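# Index the turntable one hole clockwise with the plunger

## Task

Rotate the turntable by exactly one hole in the clockwise direction as viewed from above, so that the plunger's pin has dropped all the way into the new hole; the fixture must end up standing upright on the deck, and neither gripper may be touching it.

## Robot and tools

Robot: two six-joint arms, left_arm and right_arm, each ending in a parallel two-finger gripper with a wrist camera. Cameras: cam_head_left and cam_head_right (fixed on a stand behind the arms) and cam_left_wrist and cam_right_wrist, all 896x504. If a wrist-camera cable touches the fixture, that counts as the hand touching it.

Frames: the scene frame has its origin at table-top height, halfway between the nominal arm bases, with +z up, +x out over the table, and left_arm on the +y side. Image left and right do not match these names. Measured bases: left_arm at (+0.025, +0.326, +0.031) m, quat_wxyz (+1.000, 0, 0, +0.003); right_arm at (-0.004, -0.268, +0.031) m, quat_wxyz (+1.000, 0, 0, -0.018). Each gripper's end_effector_position (m) and end_effector_quat_wxyz are given in that arm's own base frame and can be off by a few cm. This point lies between the finger pads, about 1 cm short of the tips. The fingers point along the gripper's +z and close along its y. Fixed cameras and the table use the scene frame.

A row is always 14 numbers. The first 7 are left_arm and the last 7 are right_arm, and both halves are needed even if one arm stays still. Each half is six absolute joint target angles in radians, followed by the gripper opening. Joint order in the row: waist, shoulder, elbow, wrist roll, wrist yaw, wrist pitch. Stated ranges in that order: waist -2.618 to 3.054, shoulder 0.000 to 3.142, elbow 0.000 to 3.142, wrist roll -2.094 to 2.094, wrist yaw -1.571 to 1.571, wrist pitch -1.571 to 1.571. The true ends can differ by up to 0.059 rad. A target more than 0.059 beyond a limit, and farther out than the current angle, is refused. A target past the real end is clipped, and the result may then report "joint sent to its limit". Opening is absolute on a scale from -1 (closed) to +1 (fully open, pad gap 0.094 m). To keep a gripper as it is, repeat its current command; 0 means half-open, not 'no change'.

execute_actions(actions, cameras): actions is a list of up to 15-row tables. Each row is one 1/30 s control step; a short table repeats its last row to fill 15 steps. Each joint's target is kept within a lead of its measured angle: 0.339 rad for the waist, shoulder and elbow, and 2.2 rad for the wrist joints. Targets that would move a gripper more than 200 mm are scaled back. An empty list returns the state and all images.

move(target, speed, blend, opening_speed, grip_force, blocking, cameras): target is a single 14-number row or a list of up to 15 rows, all absolute joint angles in the same layout, sharing 10 s in total. speed is in rad/s, from 0.01 to 12.57, default 0.5. It limits the joint with the longest way to go, and can be given as one value or one per target. blend is in rad and rounds the corners at intermediate targets; 0 means stop at each one. opening_speed is the rate of change of the opening command per second, at least 0.2. grip_force is in newtons per pad, from 10 to 50, as one value or one per arm; it stays set until changed, and lower values close more slowly. blocking=false returns after about 0.5 s while the motion continues, and a new move replaces the running one. All joints move together, so grippers follow curved paths with no collision avoidance. The result line "move:" reports done, off_target (at rest but more than 0.035 rad from target), moving, held, or fault. limits=held means some steps were withheld.

wait(seconds 0 to 10) lets the scene run while holding the last commands. stop brakes a running move. zoom_image(camera, region [x0,y0,x1,y1] in pixels, at most 504x504) enlarges part of the latest image. read_manual returns licence texts only. finished_scene(scene) ends the current scene for good; make no further call in that reply.

Results: Joint positions and Joint velocities are given per arm in row order (rad, rad/s), then the pad gap (m). Joint targets shows where each joint is currently being driven. Tool commands shows the current opening commands. grip_measured uses the opening scale and reads slightly wide when empty and slightly narrow on a firmly gripped part. Joint torques are in N m, with a per-unit offset and scale and some noise; the first three wrap at ±28 N m. "joint command not followed" means the clearance check altered some targets; it does not keep the two arms apart. Step readings list intermediate joint angles. MOTOR HOT appears at 75 °C. At 90 °C the arm folds and stops working, and at 100 °C it goes limp. Stretched-out holds or pushing against something it cannot reach heat the motors.

Practical hints: expect the scene to keep running while you think. The gripper squeezes with about 50 to 64 N per pad. Release by commanding an opening well above grip_measured.

Things to avoid: dropping or flinging anything, letting go of a part while it is still moving, slamming or hitting fixed or heavy items, very hard pushes, loading a camera cable, arm faults or stops, any contact or pinch between the two arms, and anything leaving the table. Approach slowly, press lightly, and end with both hands clear of the fixture.

Each tool is called after ">>>" by a JSON object that holds its "op" and its "data", one argument or row to a line.

## Session

>>> {"op": "execute_actions", "data": {
  "actions": []
}}

Scene clock: 0.00 s.
left_arm: end_effector_position=(+0.3717, +0.0212, +0.1447) grip_measured=+1.000 end_effector_quat_wxyz=(+0.691, -0.046, +0.720, +0.036) | right_arm: end_effector_position=(+0.3662, -0.0549, +0.1339) grip_measured=+1.000 end_effector_quat_wxyz=(+0.671, +0.135, +0.726, -0.062)
Joint names: [waist, shoulder, elbow, wrist roll, wrist yaw, wrist pitch]
Joint positions: left_arm=[-0.002 1.545 0.182 -0.017 -0.116 1.321 0.094] | right_arm=[-0.036 1.532 0.189 0.115 0.24 1.248 0.094]
Joint velocities: within noise
Joint torques (N m): no reading
Heat: left arm: 30 °C; right arm: 31 °C.
Joint targets: left_arm=[-0.002 1.540 0.186 -0.017 -0.116 1.320] | right_arm=[-0.036 1.528 0.193 0.114 0.240 1.243]
Tool commands: left_gripper/opening=+1.0 right_gripper/opening=+1.0

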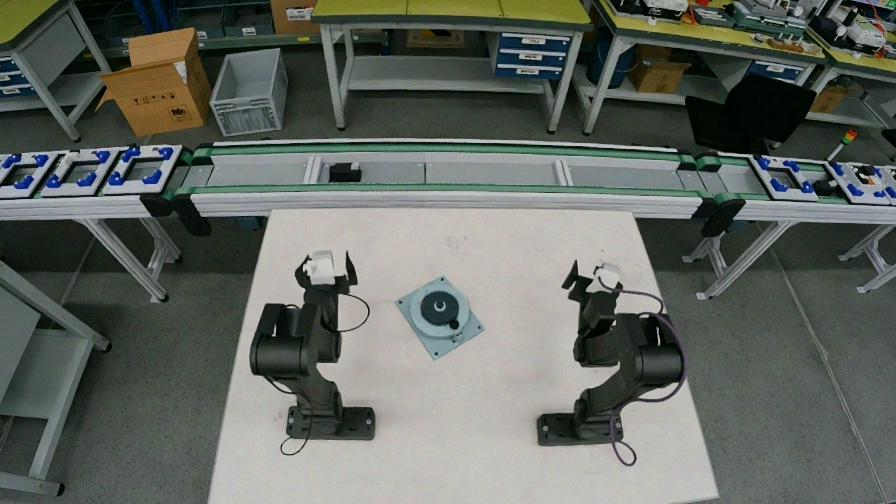

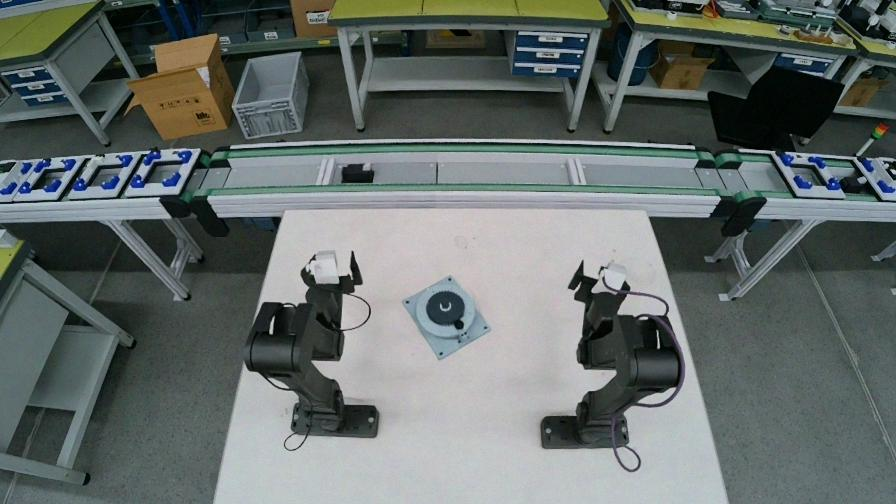

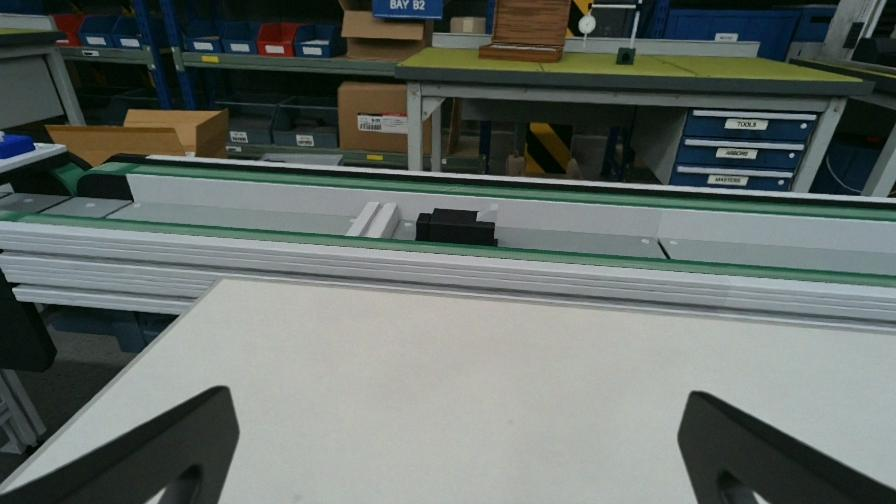

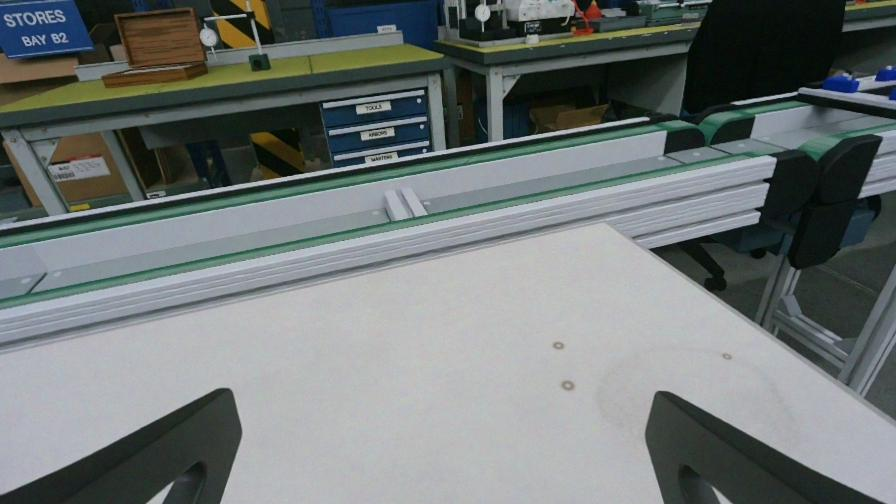

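>>> {"op": "zoom_image", "data": {
  "camera": "cam_head_left",
  "region": [380, 260, 500, 370]
}}

>>> {"op": "zoom_image", "data": {
  "camera": "cam_head_right",
  "region": [390, 260, 510, 370]
}}

Scaled by 4.200 from the camera's 896x504 image, which has a finer 1280x720 frame.

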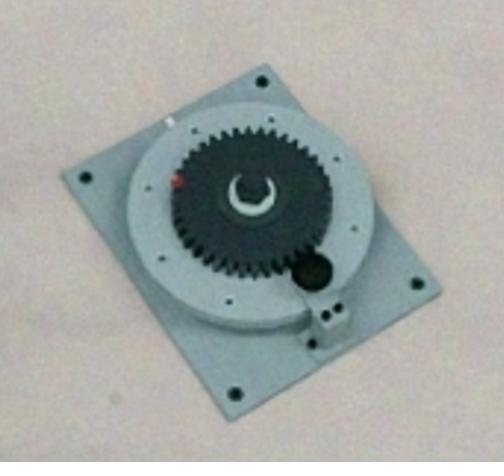

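Scaled by 4.200 from the camera's 896x504 image, which has a finer 1280x720 frame.

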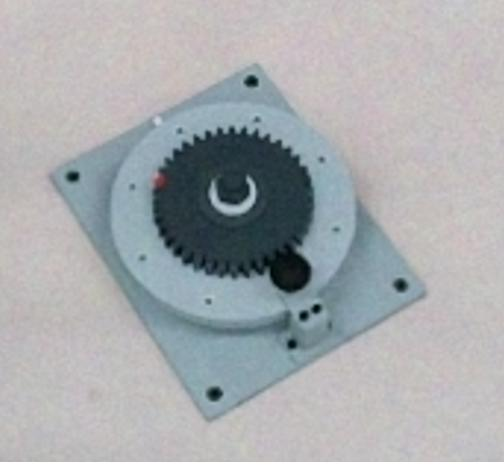

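>>> {"op": "move", "data": {
  "target": [-0.82,1.952,1.74,0,0,-1.359,1,-0.036,1.528,0.193,0.114,0.24,1.243,1],
  "speed": 1,
  "cameras": ["all"]
}}

Scene clock: 50.73 s.
left_arm: end_effector_position=(+0.2520, -0.2675, +0.1201) grip_measured=+1.000 end_effector_quat_wxyz=(+0.005, +0.394, +0.919, +0.001) | right_arm: end_effector_position=(+0.3662, -0.0549, +0.1339) grip_measured=+1.000 end_effector_quat_wxyz=(+0.671, +0.135, +0.726, -0.062)
Joint names: [waist, shoulder, elbow, wrist roll, wrist yaw, wrist pitch]
Joint positions: left_arm=[-0.82 1.933 1.713 -0.01 -0.005 -1.343 0.094] | right_arm=[-0.036 1.532 0.189 0.115 0.24 1.248 0.094]
Joint torques (N m): left_arm=[-0.01 -8.23 7.1 0.12 0.04 0.26] | right_arm=[-0.12 -4.48 6.13 0.01 0.01 1.72]
Heat: left arm: 32 °C; right arm: 33 °C.
Joint targets: left_arm=[-0.820 1.952 1.740 0.000 0.000 -1.359] | right_arm=[-0.036 1.528 0.193 0.114 0.240 1.243]
move: done

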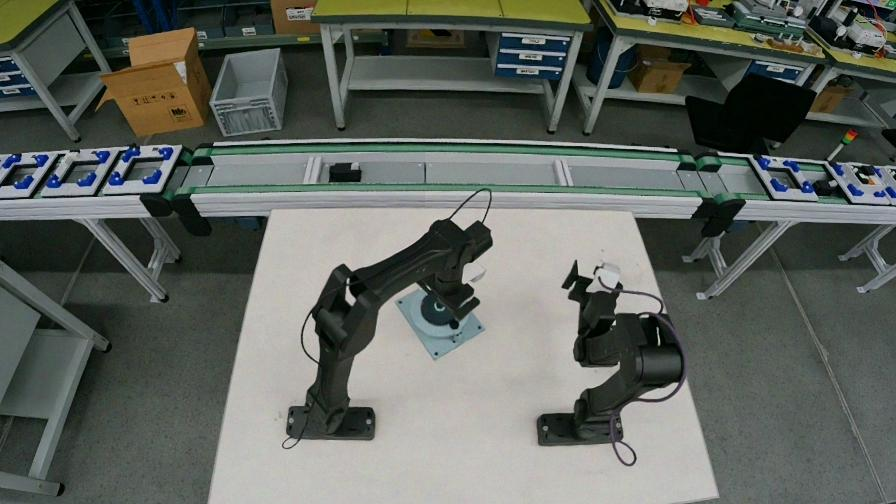

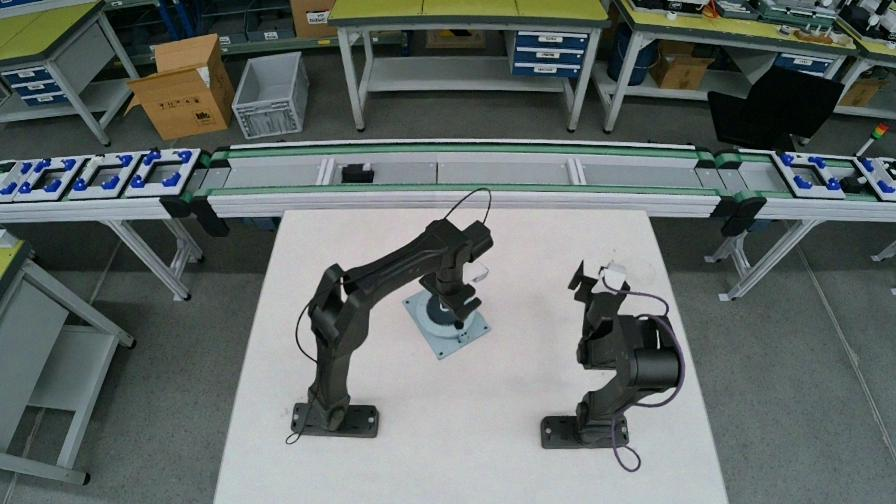

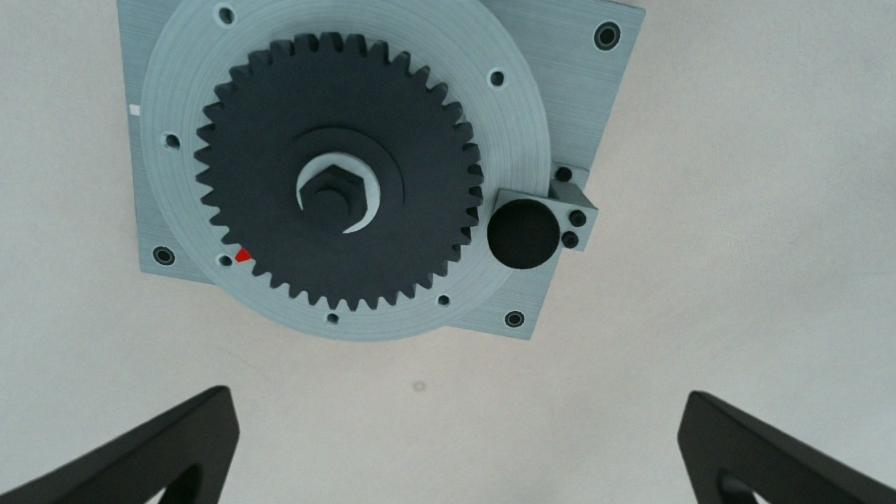

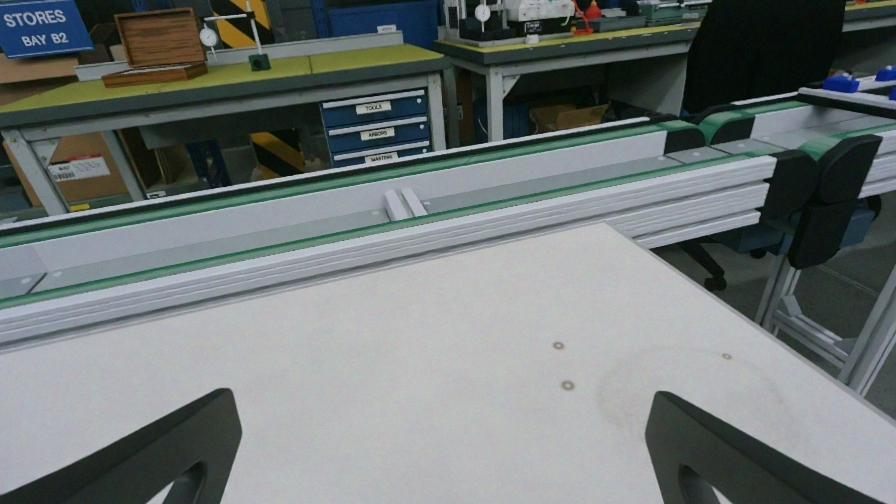

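>>> {"op": "zoom_image", "data": {
  "camera": "cam_left_wrist",
  "region": [120, 0, 624, 350]
}}

Scaled by 1.000.

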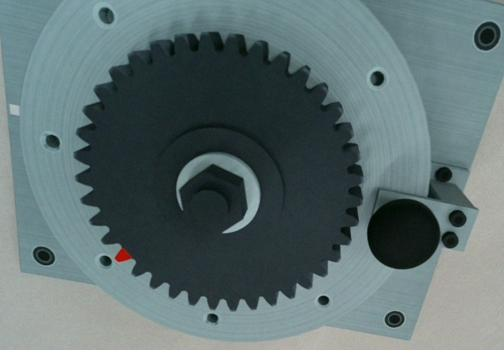

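>>> {"op": "move", "data": {
  "target": [
    [-0.45,1.952,1.74,0,0,-1.359,1,-0.036,1.528,0.193,0.114,0.24,1.243,1],
    [-0.45,1.952,1.74,0,0,-1.359,1,0.892,1.108,0.676,0,0,-0.353,1]
  ],
  "speed": 1,
  "cameras": ["all"]
}}

>>> {"op": "zoom_image", "data": {
  "camera": "cam_right_wrist",
  "region": [200, 100, 700, 500]
}}

Scene clock: 109.13 s.
left_arm: end_effector_position=(+0.3326, -0.1561, +0.1201) grip_measured=+1.000 end_effector_quat_wxyz=(+0.004, +0.216, +0.976, +0.002) | right_arm: end_effector_position=(+0.2056, +0.2499, +0.1167) grip_measured=+1.000 end_effector_quat_wxyz=(+0.335, -0.392, +0.842, +0.156)
Joint names: [waist, shoulder, elbow, wrist roll, wrist yaw, wrist pitch]
Joint positions: left_arm=[-0.444 1.933 1.713 -0.009 -0.006 -1.343 0.094] | right_arm=[0.885 1.124 0.653 0.01 0.01 -0.342 0.094]
Joint torques (N m): left_arm=[-0.54 -8.21 7.12 0.11 0.05 0.23] | right_arm=[0.55 -4.3 11.06 -0.08 -0.11 1.3]
Heat: left arm: 33 °C; right arm: 35 °C.
Joint targets: left_arm=[-0.450 1.952 1.740 0.000 0.000 -1.359] | right_arm=[0.892 1.108 0.676 0.000 0.000 -0.353]
move: done

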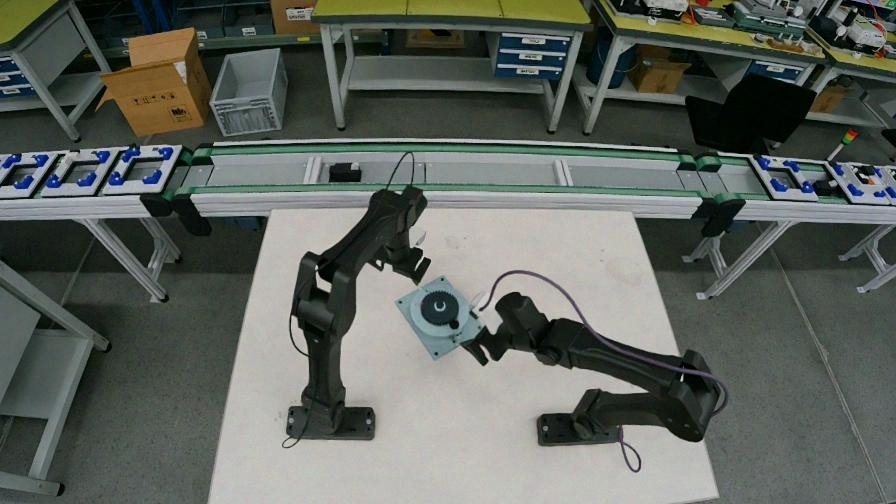

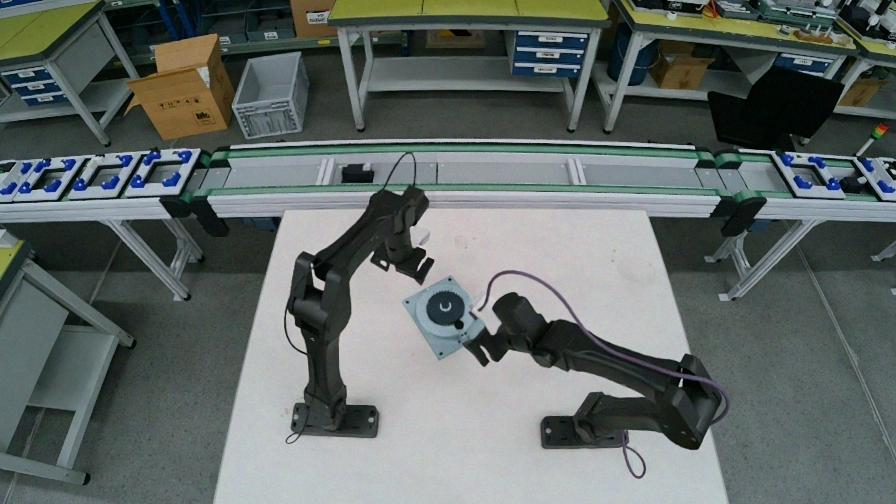

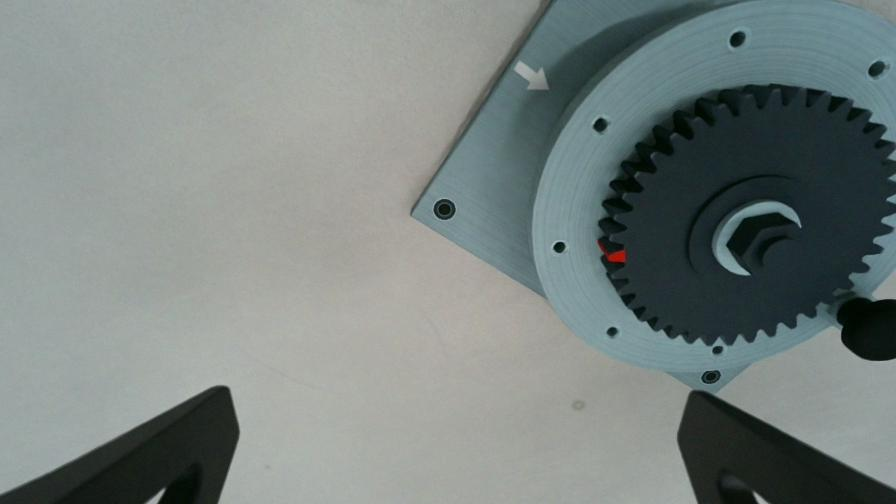

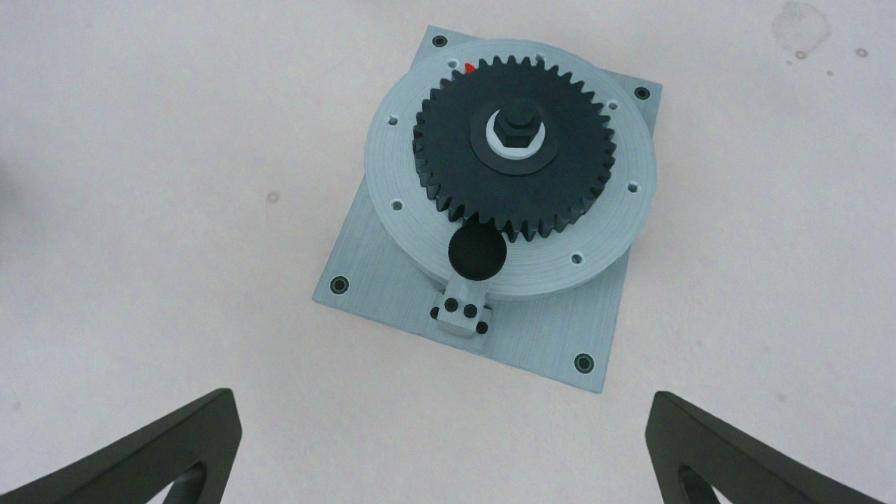

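Scaled by 1.008 from the camera's 896x504 image, which has a finer 1280x720 frame.

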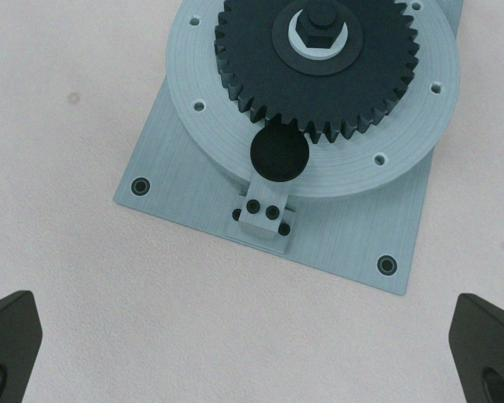

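>>> {"op": "move", "data": {
  "target": [-0.45,1.952,1.74,0,0,-1.359,1,0.8595,1.43,0.605,-0.01,-0.01,0.053,1],
  "cameras": ["all"]
}}

>>> {"op": "zoom_image", "data": {
  "camera": "cam_left_wrist",
  "region": [500, 0, 896, 400]
}}

Scene clock: 144.07 s.
left_arm: end_effector_position=(+0.3326, -0.1561, +0.1201) grip_measured=+1.000 end_effector_quat_wxyz=(+0.004, +0.216, +0.976, +0.002) | right_arm: end_effector_position=(+0.2406, +0.2848, +0.0686) grip_measured=+1.000 end_effector_quat_wxyz=(+0.353, -0.387, +0.836, +0.162)
Joint names: [waist, shoulder, elbow, wrist roll, wrist yaw, wrist pitch]
Joint positions: left_arm=[-0.444 1.933 1.713 -0.009 -0.006 -1.343 0.094] | right_arm=[0.868 1.423 0.612 -0.001 0.002 0.039 0.094]
Joint torques (N m): left_arm=[-0.51 -8.21 7.1 0.11 0.05 0.25] | right_arm=[-0.87 -4.53 7.36 -0.07 -0.14 1.57]
Heat: left arm: 33 °C; right arm: 34 °C.
Joint targets: left_arm=[-0.450 1.952 1.740 0.000 0.000 -1.359] | right_arm=[0.859 1.430 0.605 -0.010 -0.010 0.053]
move: done

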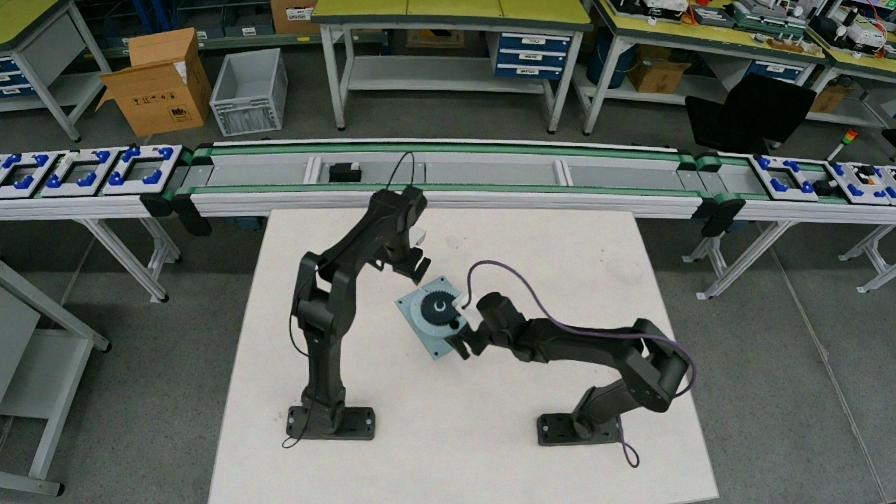

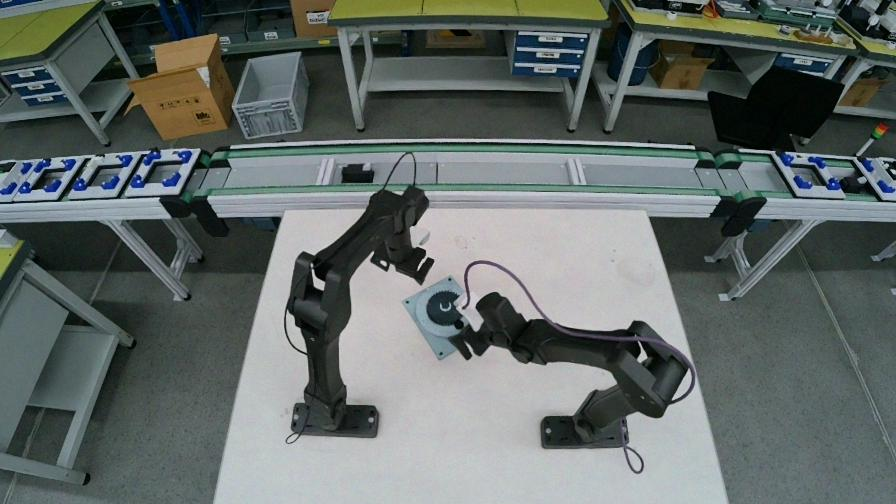

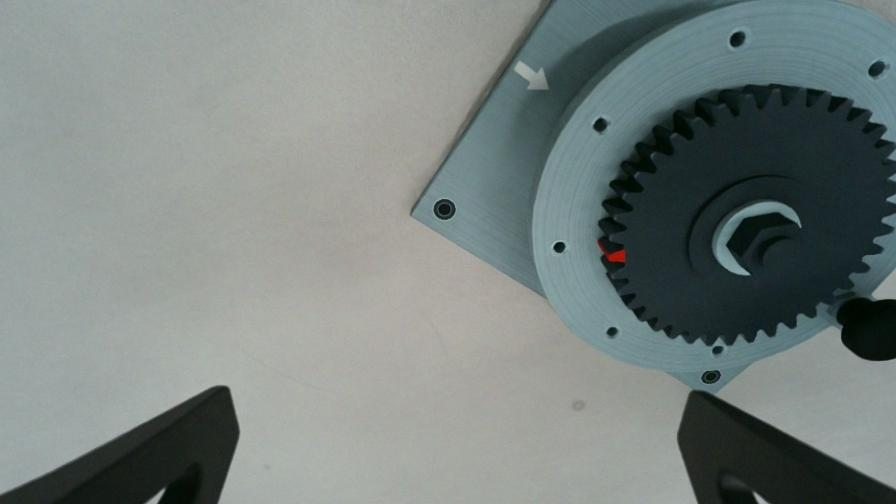

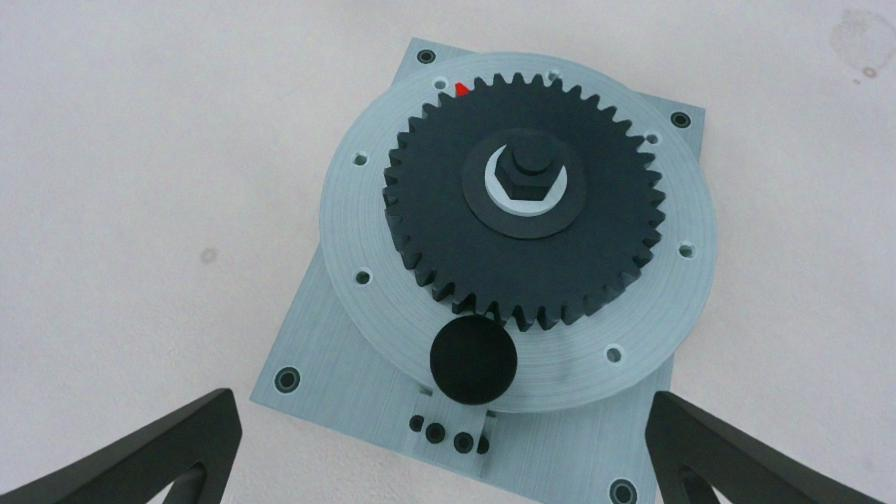

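Scaled by 1.260 from the camera's 896x504 image, which has a finer 1280x720 frame.

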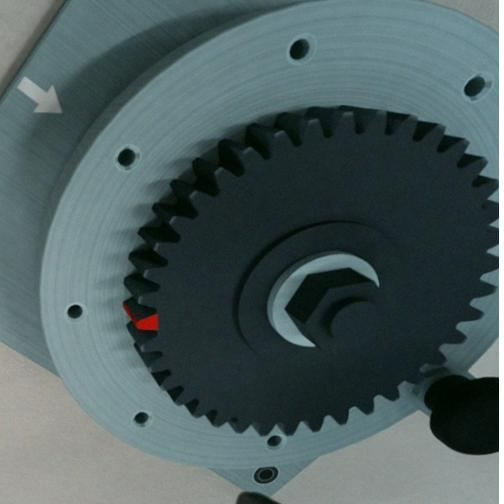

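>>> {"op": "move", "data": {
  "target": [-0.45,1.952,1.74,0,0,-1.359,1,0.839,1.655,0.568,-0.01,-0.01,0.317,1],
  "speed": 0.3,
  "cameras": ["cam_right_wrist","cam_left_wrist"]
}}

Scene clock: 170.47 s.
left_arm: end_effector_position=(+0.3326, -0.1561, +0.1201) grip_measured=+1.000 end_effector_quat_wxyz=(+0.004, +0.216, +0.976, +0.002) | right_arm: end_effector_position=(+0.2596, +0.2952, +0.0263) grip_measured=+1.000 end_effector_quat_wxyz=(+0.362, -0.379, +0.836, +0.162)
Joint names: [waist, shoulder, elbow, wrist roll, wrist yaw, wrist pitch]
Joint positions: left_arm=[-0.444 1.933 1.713 -0.009 -0.006 -1.343 0.094] | right_arm=[0.848 1.639 0.581 -0.004 0.001 0.303 0.094]
Joint torques (N m): left_arm=[-0.5 -8.24 7.1 0.11 0.04 0.23] | right_arm=[-0.9 -5.16 5.74 -0.05 -0.13 1.57]
Heat: left arm: 34 °C; right arm: 35 °C.
Joint targets: left_arm=[-0.450 1.952 1.740 0.000 0.000 -1.359] | right_arm=[0.839 1.655 0.568 -0.010 -0.010 0.317]
move: done
Images, in order (width x height): cam_left_wrist 896x504, cam_right_wrist 896x504.

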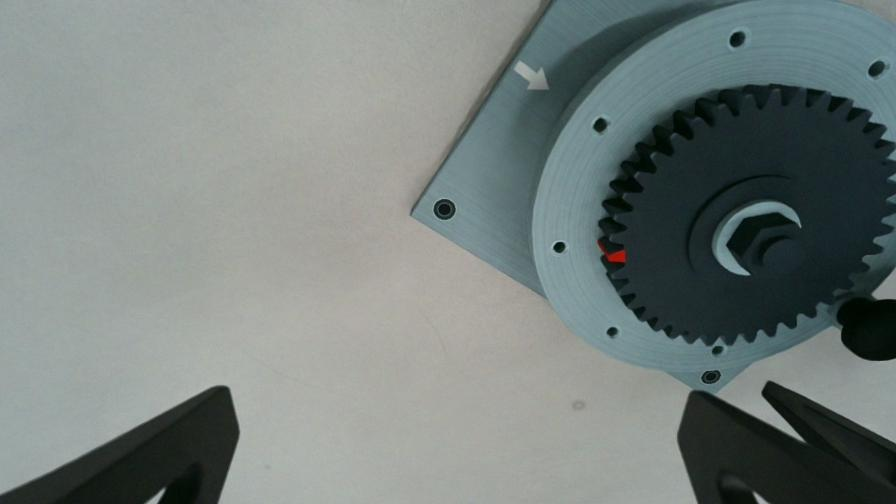

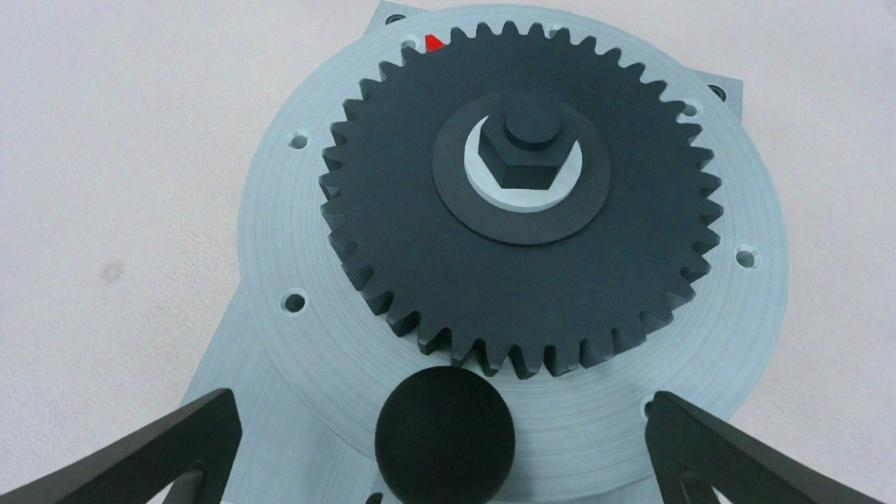

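>>> {"op": "move", "data": {
  "target": [
    [-0.45,1.952,1.74,0,0,-1.359,1,0.841,1.675,0.428,-0.01,-0.01,0.654,1],
    [-0.45,1.952,1.74,0,0,-1.359,1,0.841,1.93,0.307,-0.01,-0.01,1.208,1]
  ],
  "speed": 0.4,
  "blend": 0.05,
  "cameras": ["cam_right_wrist","cam_left_wrist"]
}}

>>> {"op": "zoom_image", "data": {
  "camera": "cam_left_wrist",
  "region": [500, 0, 896, 504]
}}

Scene clock: 226.93 s.
left_arm: end_effector_position=(+0.3326, -0.1561, +0.1201) grip_measured=+1.000 end_effector_quat_wxyz=(+0.004, +0.216, +0.976, +0.002) | right_arm: end_effector_position=(+0.2598, +0.2956, +0.0248) grip_measured=+1.000 end_effector_quat_wxyz=(+0.507, -0.345, +0.757, +0.226)
Joint names: [waist, shoulder, elbow, wrist roll, wrist yaw, wrist pitch]
Joint positions: left_arm=[-0.444 1.933 1.713 -0.009 -0.006 -1.343 0.094] | right_arm=[0.848 1.911 0.316 -0.009 0.001 1.2 0.094]
Joint torques (N m): left_arm=[-0.51 -8.21 7.1 0.11 0.05 0.24] | right_arm=[-0.7 -4.93 3.23 0.01 -0.12 1.8]
Heat: left arm: 34 °C; right arm: 35 °C.
Joint targets: left_arm=[-0.450 1.952 1.740 0.000 0.000 -1.359] | right_arm=[0.841 1.930 0.307 -0.010 -0.010 1.208]
move: done
Images, in order (width x height): cam_left_wrist 896x504, cam_right_wrist 896x504.

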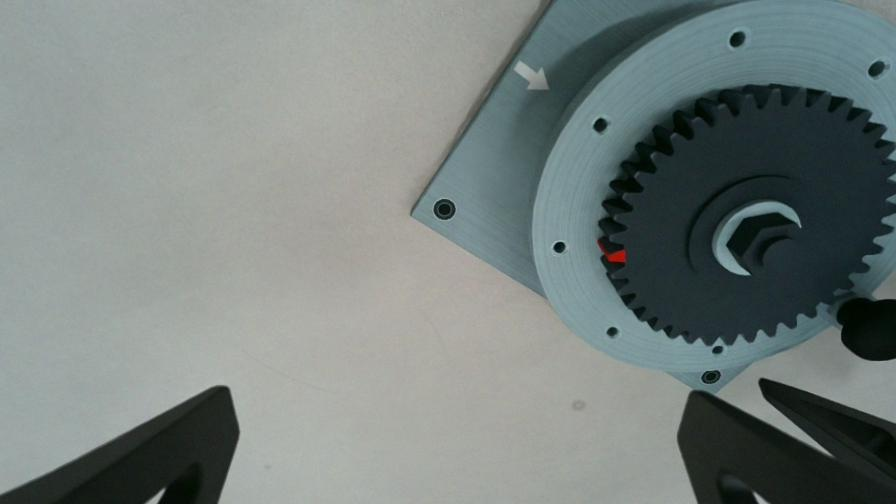

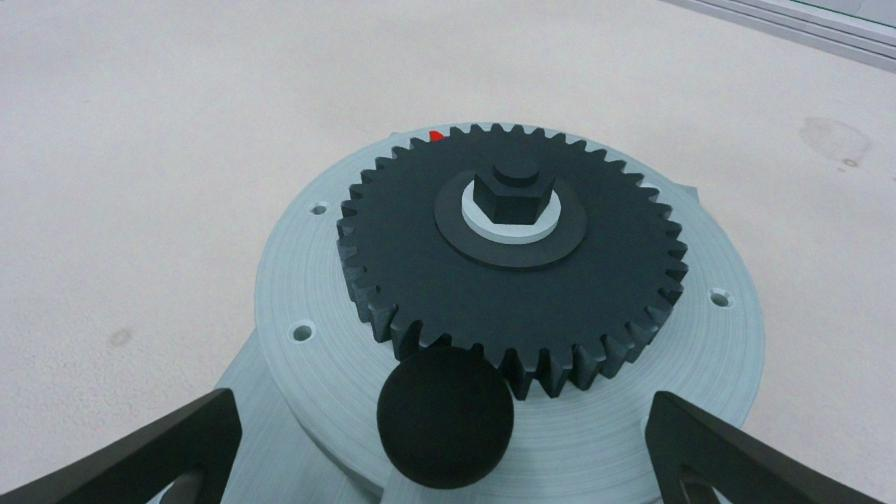

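Scaled by 1.000.

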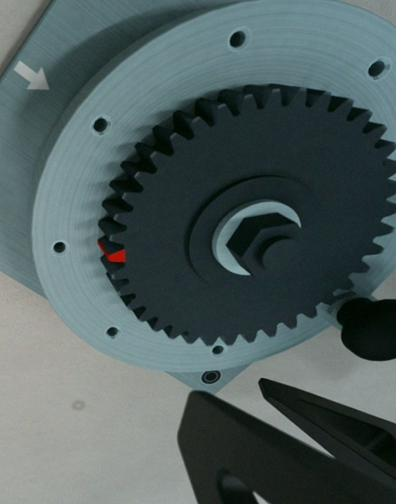

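>>> {"op": "move", "data": {
  "target": [-0.73,2.064,1.72,-0.957,0,-1.235,0.1,0.841,1.93,0.307,-0.01,-0.01,1.208,1],
  "speed": 0.7,
  "cameras": ["all"]
}}

Scene clock: 274.20 s.
left_arm: end_effector_position=(+0.2905, -0.2579, +0.0803) grip_measured=+0.102 end_effector_quat_wxyz=(-0.004, -0.108, +0.994, +0.004) | right_arm: end_effector_position=(+0.2598, +0.2956, +0.0248) grip_measured=+1.000 end_effector_quat_wxyz=(+0.507, -0.345, +0.757, +0.226)
Joint names: [waist, shoulder, elbow, wrist roll, wrist yaw, wrist pitch]
Joint positions: left_arm=[-0.728 2.044 1.713 -0.946 0 -1.251 0.052] | right_arm=[0.848 1.911 0.316 -0.009 0.001 1.2 0.094]
Joint torques (N m): left_arm=[-0.14 -9.17 5.42 -0.12 -0.02 0.56] | right_arm=[-0.69 -4.9 3.26 0.01 -0.14 1.78]
Heat: left arm: 34 °C; right arm: 37 °C.
Joint targets: left_arm=[-0.730 2.064 1.720 -0.957 0.000 -1.235] | right_arm=[0.841 1.930 0.307 -0.010 -0.010 1.208]
move: done

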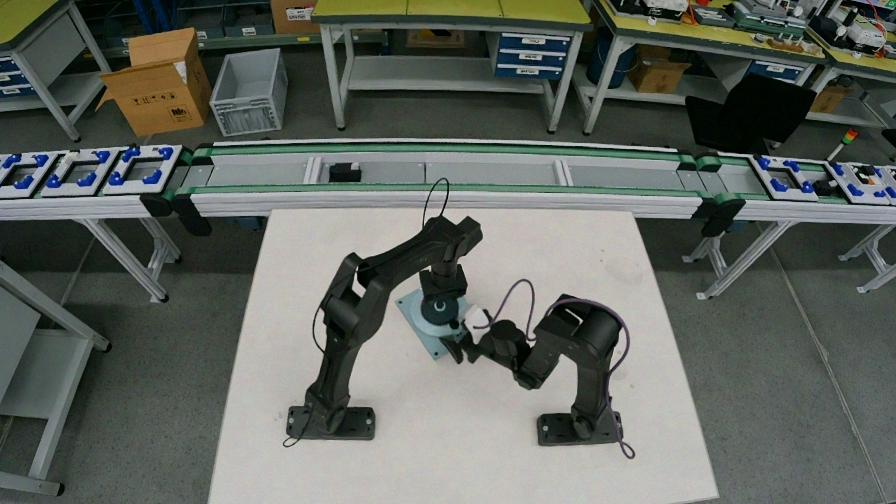

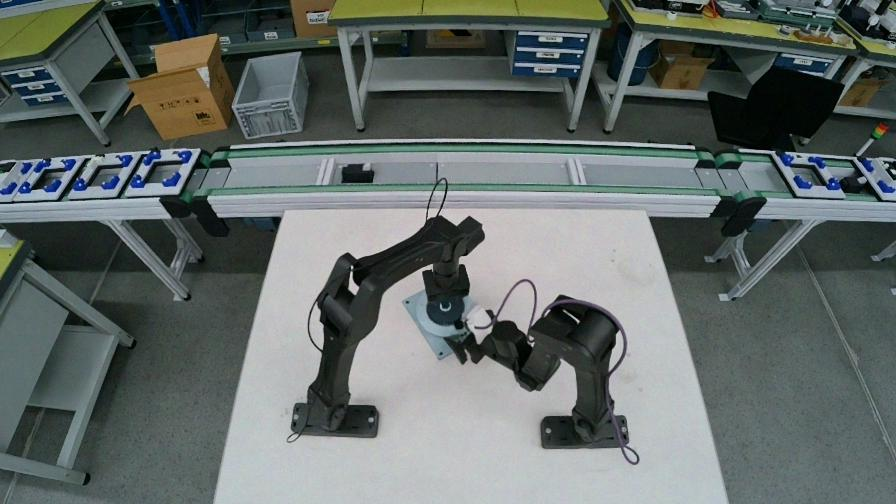

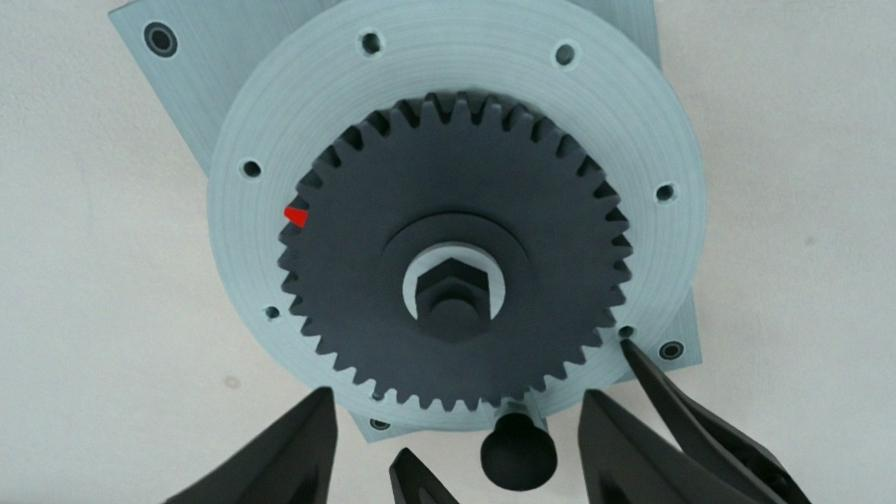

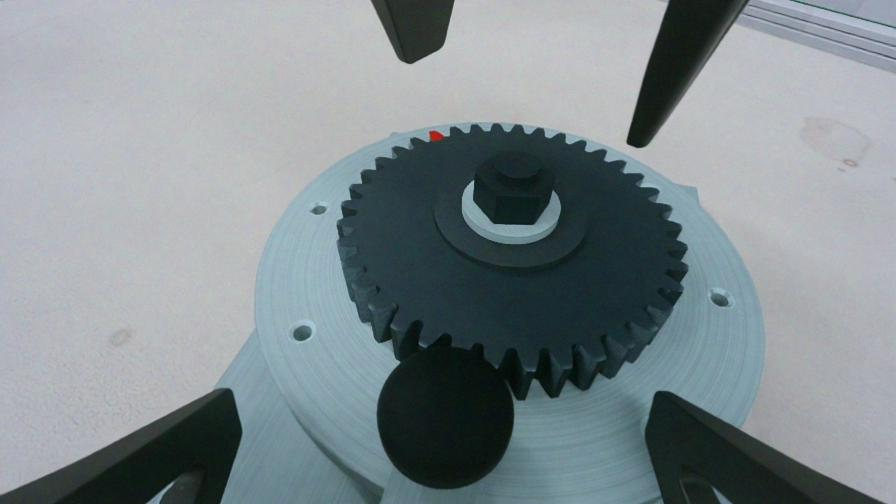

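>>> {"op": "move", "data": {
  "target": [-0.702,2.08,1.643,-0.91,0,-1.152,0.1,0.841,1.93,0.307,-0.01,-0.01,1.208,-0.75],
  "speed": 0.3,
  "opening_speed": 1,
  "cameras": ["cam_right_wrist","cam_left_wrist"]
}}

Scene clock: 302.93 s.
left_arm: end_effector_position=(+0.2986, -0.2537, +0.0587) grip_measured=+0.102 end_effector_quat_wxyz=(-0.002, -0.106, +0.994, +0.002) | right_arm: end_effector_position=(+0.2621, +0.2929, +0.0258) grip_measured=-0.492 end_effector_quat_wxyz=(+0.506, -0.327, +0.764, +0.232)
Joint names: [waist, shoulder, elbow, wrist roll, wrist yaw, wrist pitch]
Joint positions: left_arm=[-0.707 2.062 1.654 -0.92 0 -1.168 0.052] | right_arm=[0.841 1.911 0.312 0.029 0.006 1.21 0.024]
Joint torques (N m): left_arm=[0.36 -9.52 4.03 0.12 0 0.59] | right_arm=[-0.1 -4.92 3.6 -0.35 -0.17 1.72]
Heat: left arm: 33 °C; right arm: 37 °C.
Joint targets: left_arm=[-0.702 2.080 1.643 -0.910 0.000 -1.152] | right_arm=[0.841 1.930 0.307 -0.010 -0.010 1.208]
move: off_target (right_arm); right_arm: the wrist roll is farthest, 0.039 rad from its target
Images, in order (width x height): cam_left_wrist 896x504, cam_right_wrist 896x504.

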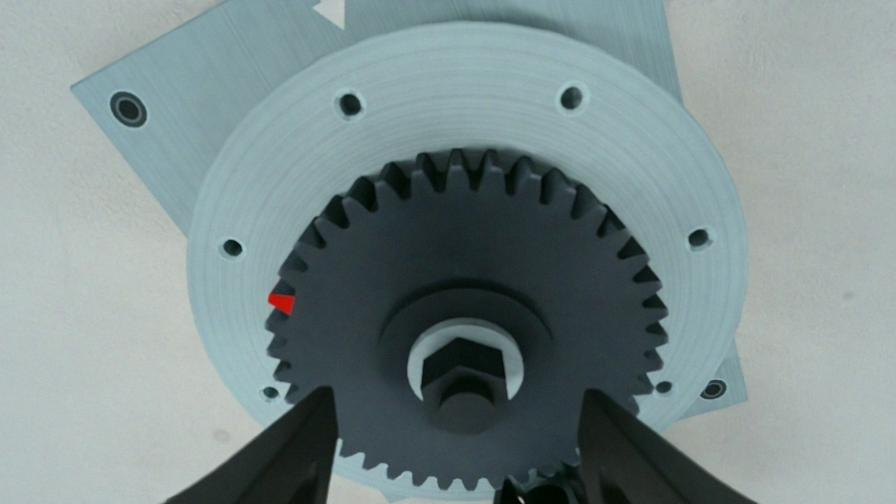

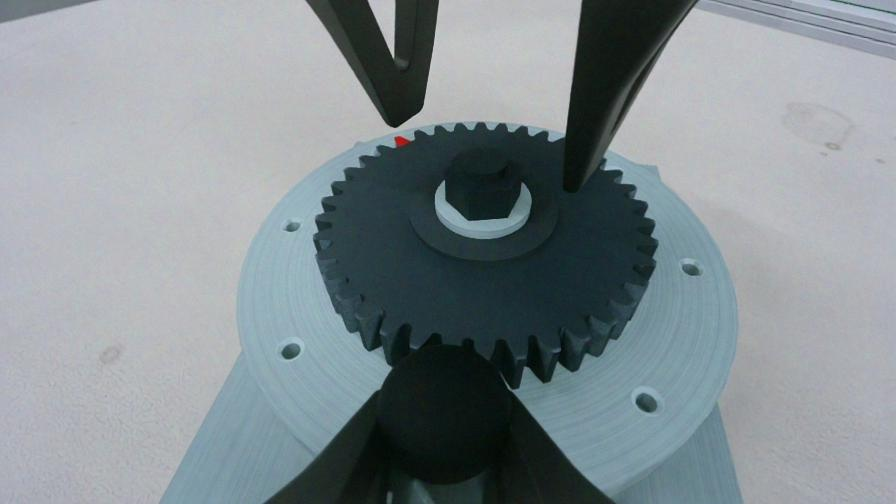

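>>> {"op": "move", "data": {
  "target": [-0.718,2.098,1.611,-1.03,0,-1.097,0.1,0.841,1.93,0.307,-0.01,-0.01,1.208,-0.75],
  "speed": 0.15,
  "cameras": ["cam_right_wrist","cam_left_wrist"]
}}

Scene clock: 320.97 s.
left_arm: end_effector_position=(+0.3004, -0.2576, +0.0460) grip_measured=+0.102 end_effector_quat_wxyz=(+0.002, -0.153, +0.988, -0.002) | right_arm: end_effector_position=(+0.2621, +0.2929, +0.0258) grip_measured=-0.493 end_effector_quat_wxyz=(+0.506, -0.326, +0.764, +0.233)
Joint names: [waist, shoulder, elbow, wrist roll, wrist yaw, wrist pitch]
Joint positions: left_arm=[-0.711 2.076 1.624 -1.018 0 -1.113 0.052] | right_arm=[0.841 1.911 0.312 0.029 0.006 1.21 0.024]
Joint torques (N m): left_arm=[-0.64 -9.22 3.84 -0.11 0 0.62] | right_arm=[-0.03 -4.88 3.66 -0.36 -0.17 1.72]
Heat: left arm: 33 °C; right arm: 38 °C.
Joint targets: left_arm=[-0.718 2.098 1.611 -1.030 0.000 -1.097] | right_arm=[0.841 1.930 0.307 -0.010 -0.010 1.208]
move: off_target (right_arm); right_arm: the wrist roll is farthest, 0.039 rad from its target
Images, in order (width x height): cam_left_wrist 896x504, cam_right_wrist 896x504.

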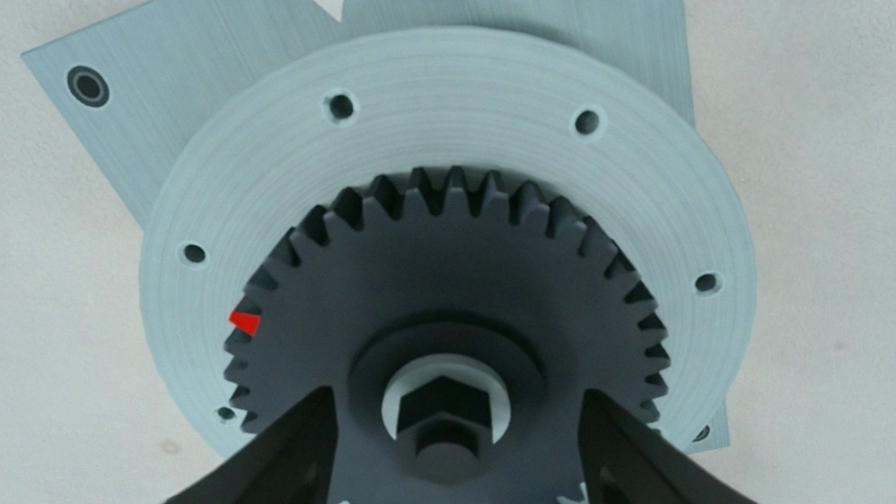

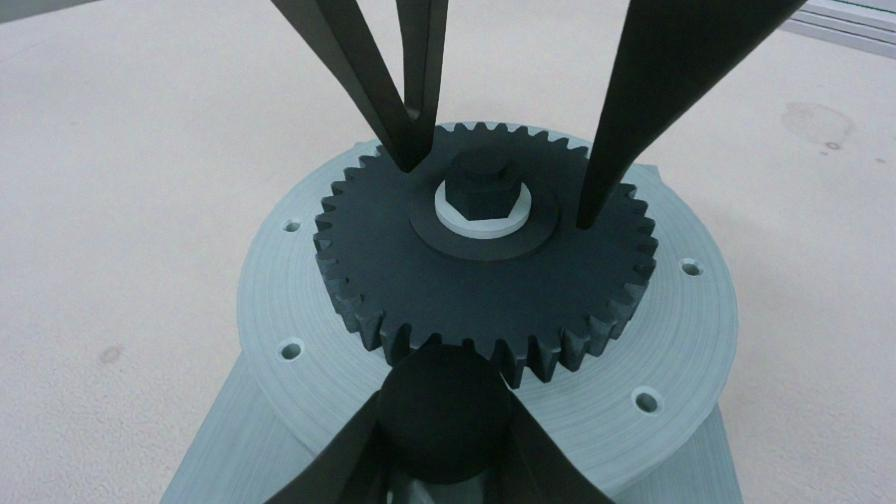

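>>> {"op": "move", "data": {
  "target": [
    [-0.714,2.105,1.611,-1.03,0,-1.097,0.1,0.841,1.93,0.307,-0.01,-0.01,1.208,-0.75],
    [-0.714,2.105,1.611,-1.03,0,-1.097,-0.9,0.841,1.93,0.307,-0.01,-0.01,1.208,-0.75]
  ],
  "speed": 0.15,
  "opening_speed": 0.6,
  "cameras": ["cam_right_wrist","cam_left_wrist"]
}}

Scene clock: 331.87 s.
left_arm: end_effector_position=(+0.2994, -0.2560, +0.0434) grip_measured=-0.616 end_effector_quat_wxyz=(-0.001, -0.159, +0.987, +0.003) | right_arm: end_effector_position=(+0.2621, +0.2929, +0.0258) grip_measured=-0.493 end_effector_quat_wxyz=(+0.506, -0.326, +0.764, +0.233)
Joint names: [waist, shoulder, elbow, wrist roll, wrist yaw, wrist pitch]
Joint positions: left_arm=[-0.711 2.083 1.624 -1.03 -0.003 -1.118 0.018] | right_arm=[0.841 1.911 0.312 0.029 0.006 1.21 0.024]
Joint torques (N m): left_arm=[-0.29 -9.28 3.78 0.02 0.02 0.63] | right_arm=[-0.08 -4.89 3.64 -0.39 -0.18 1.7]
Heat: left arm: 33 °C; right arm: 38 °C.
Joint targets: left_arm=[-0.714 2.105 1.611 -1.030 0.000 -1.097] | right_arm=[0.841 1.930 0.307 -0.010 -0.010 1.208]
move: off_target (right_arm); right_arm: the wrist roll is farthest, 0.039 rad from its target
Images, in order (width x height): cam_left_wrist 896x504, cam_right_wrist 896x504.

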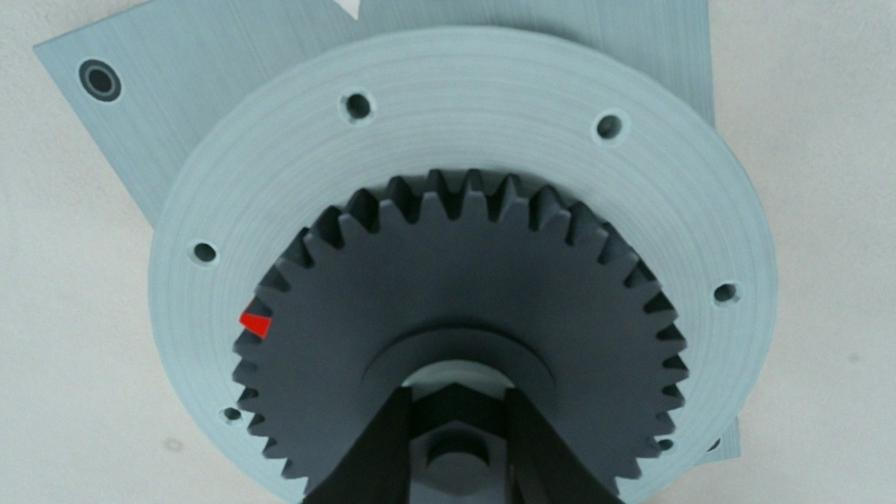

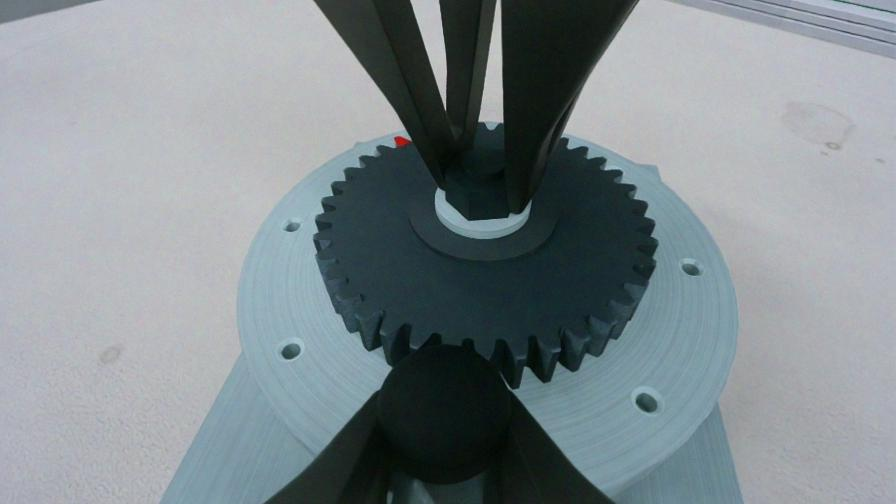

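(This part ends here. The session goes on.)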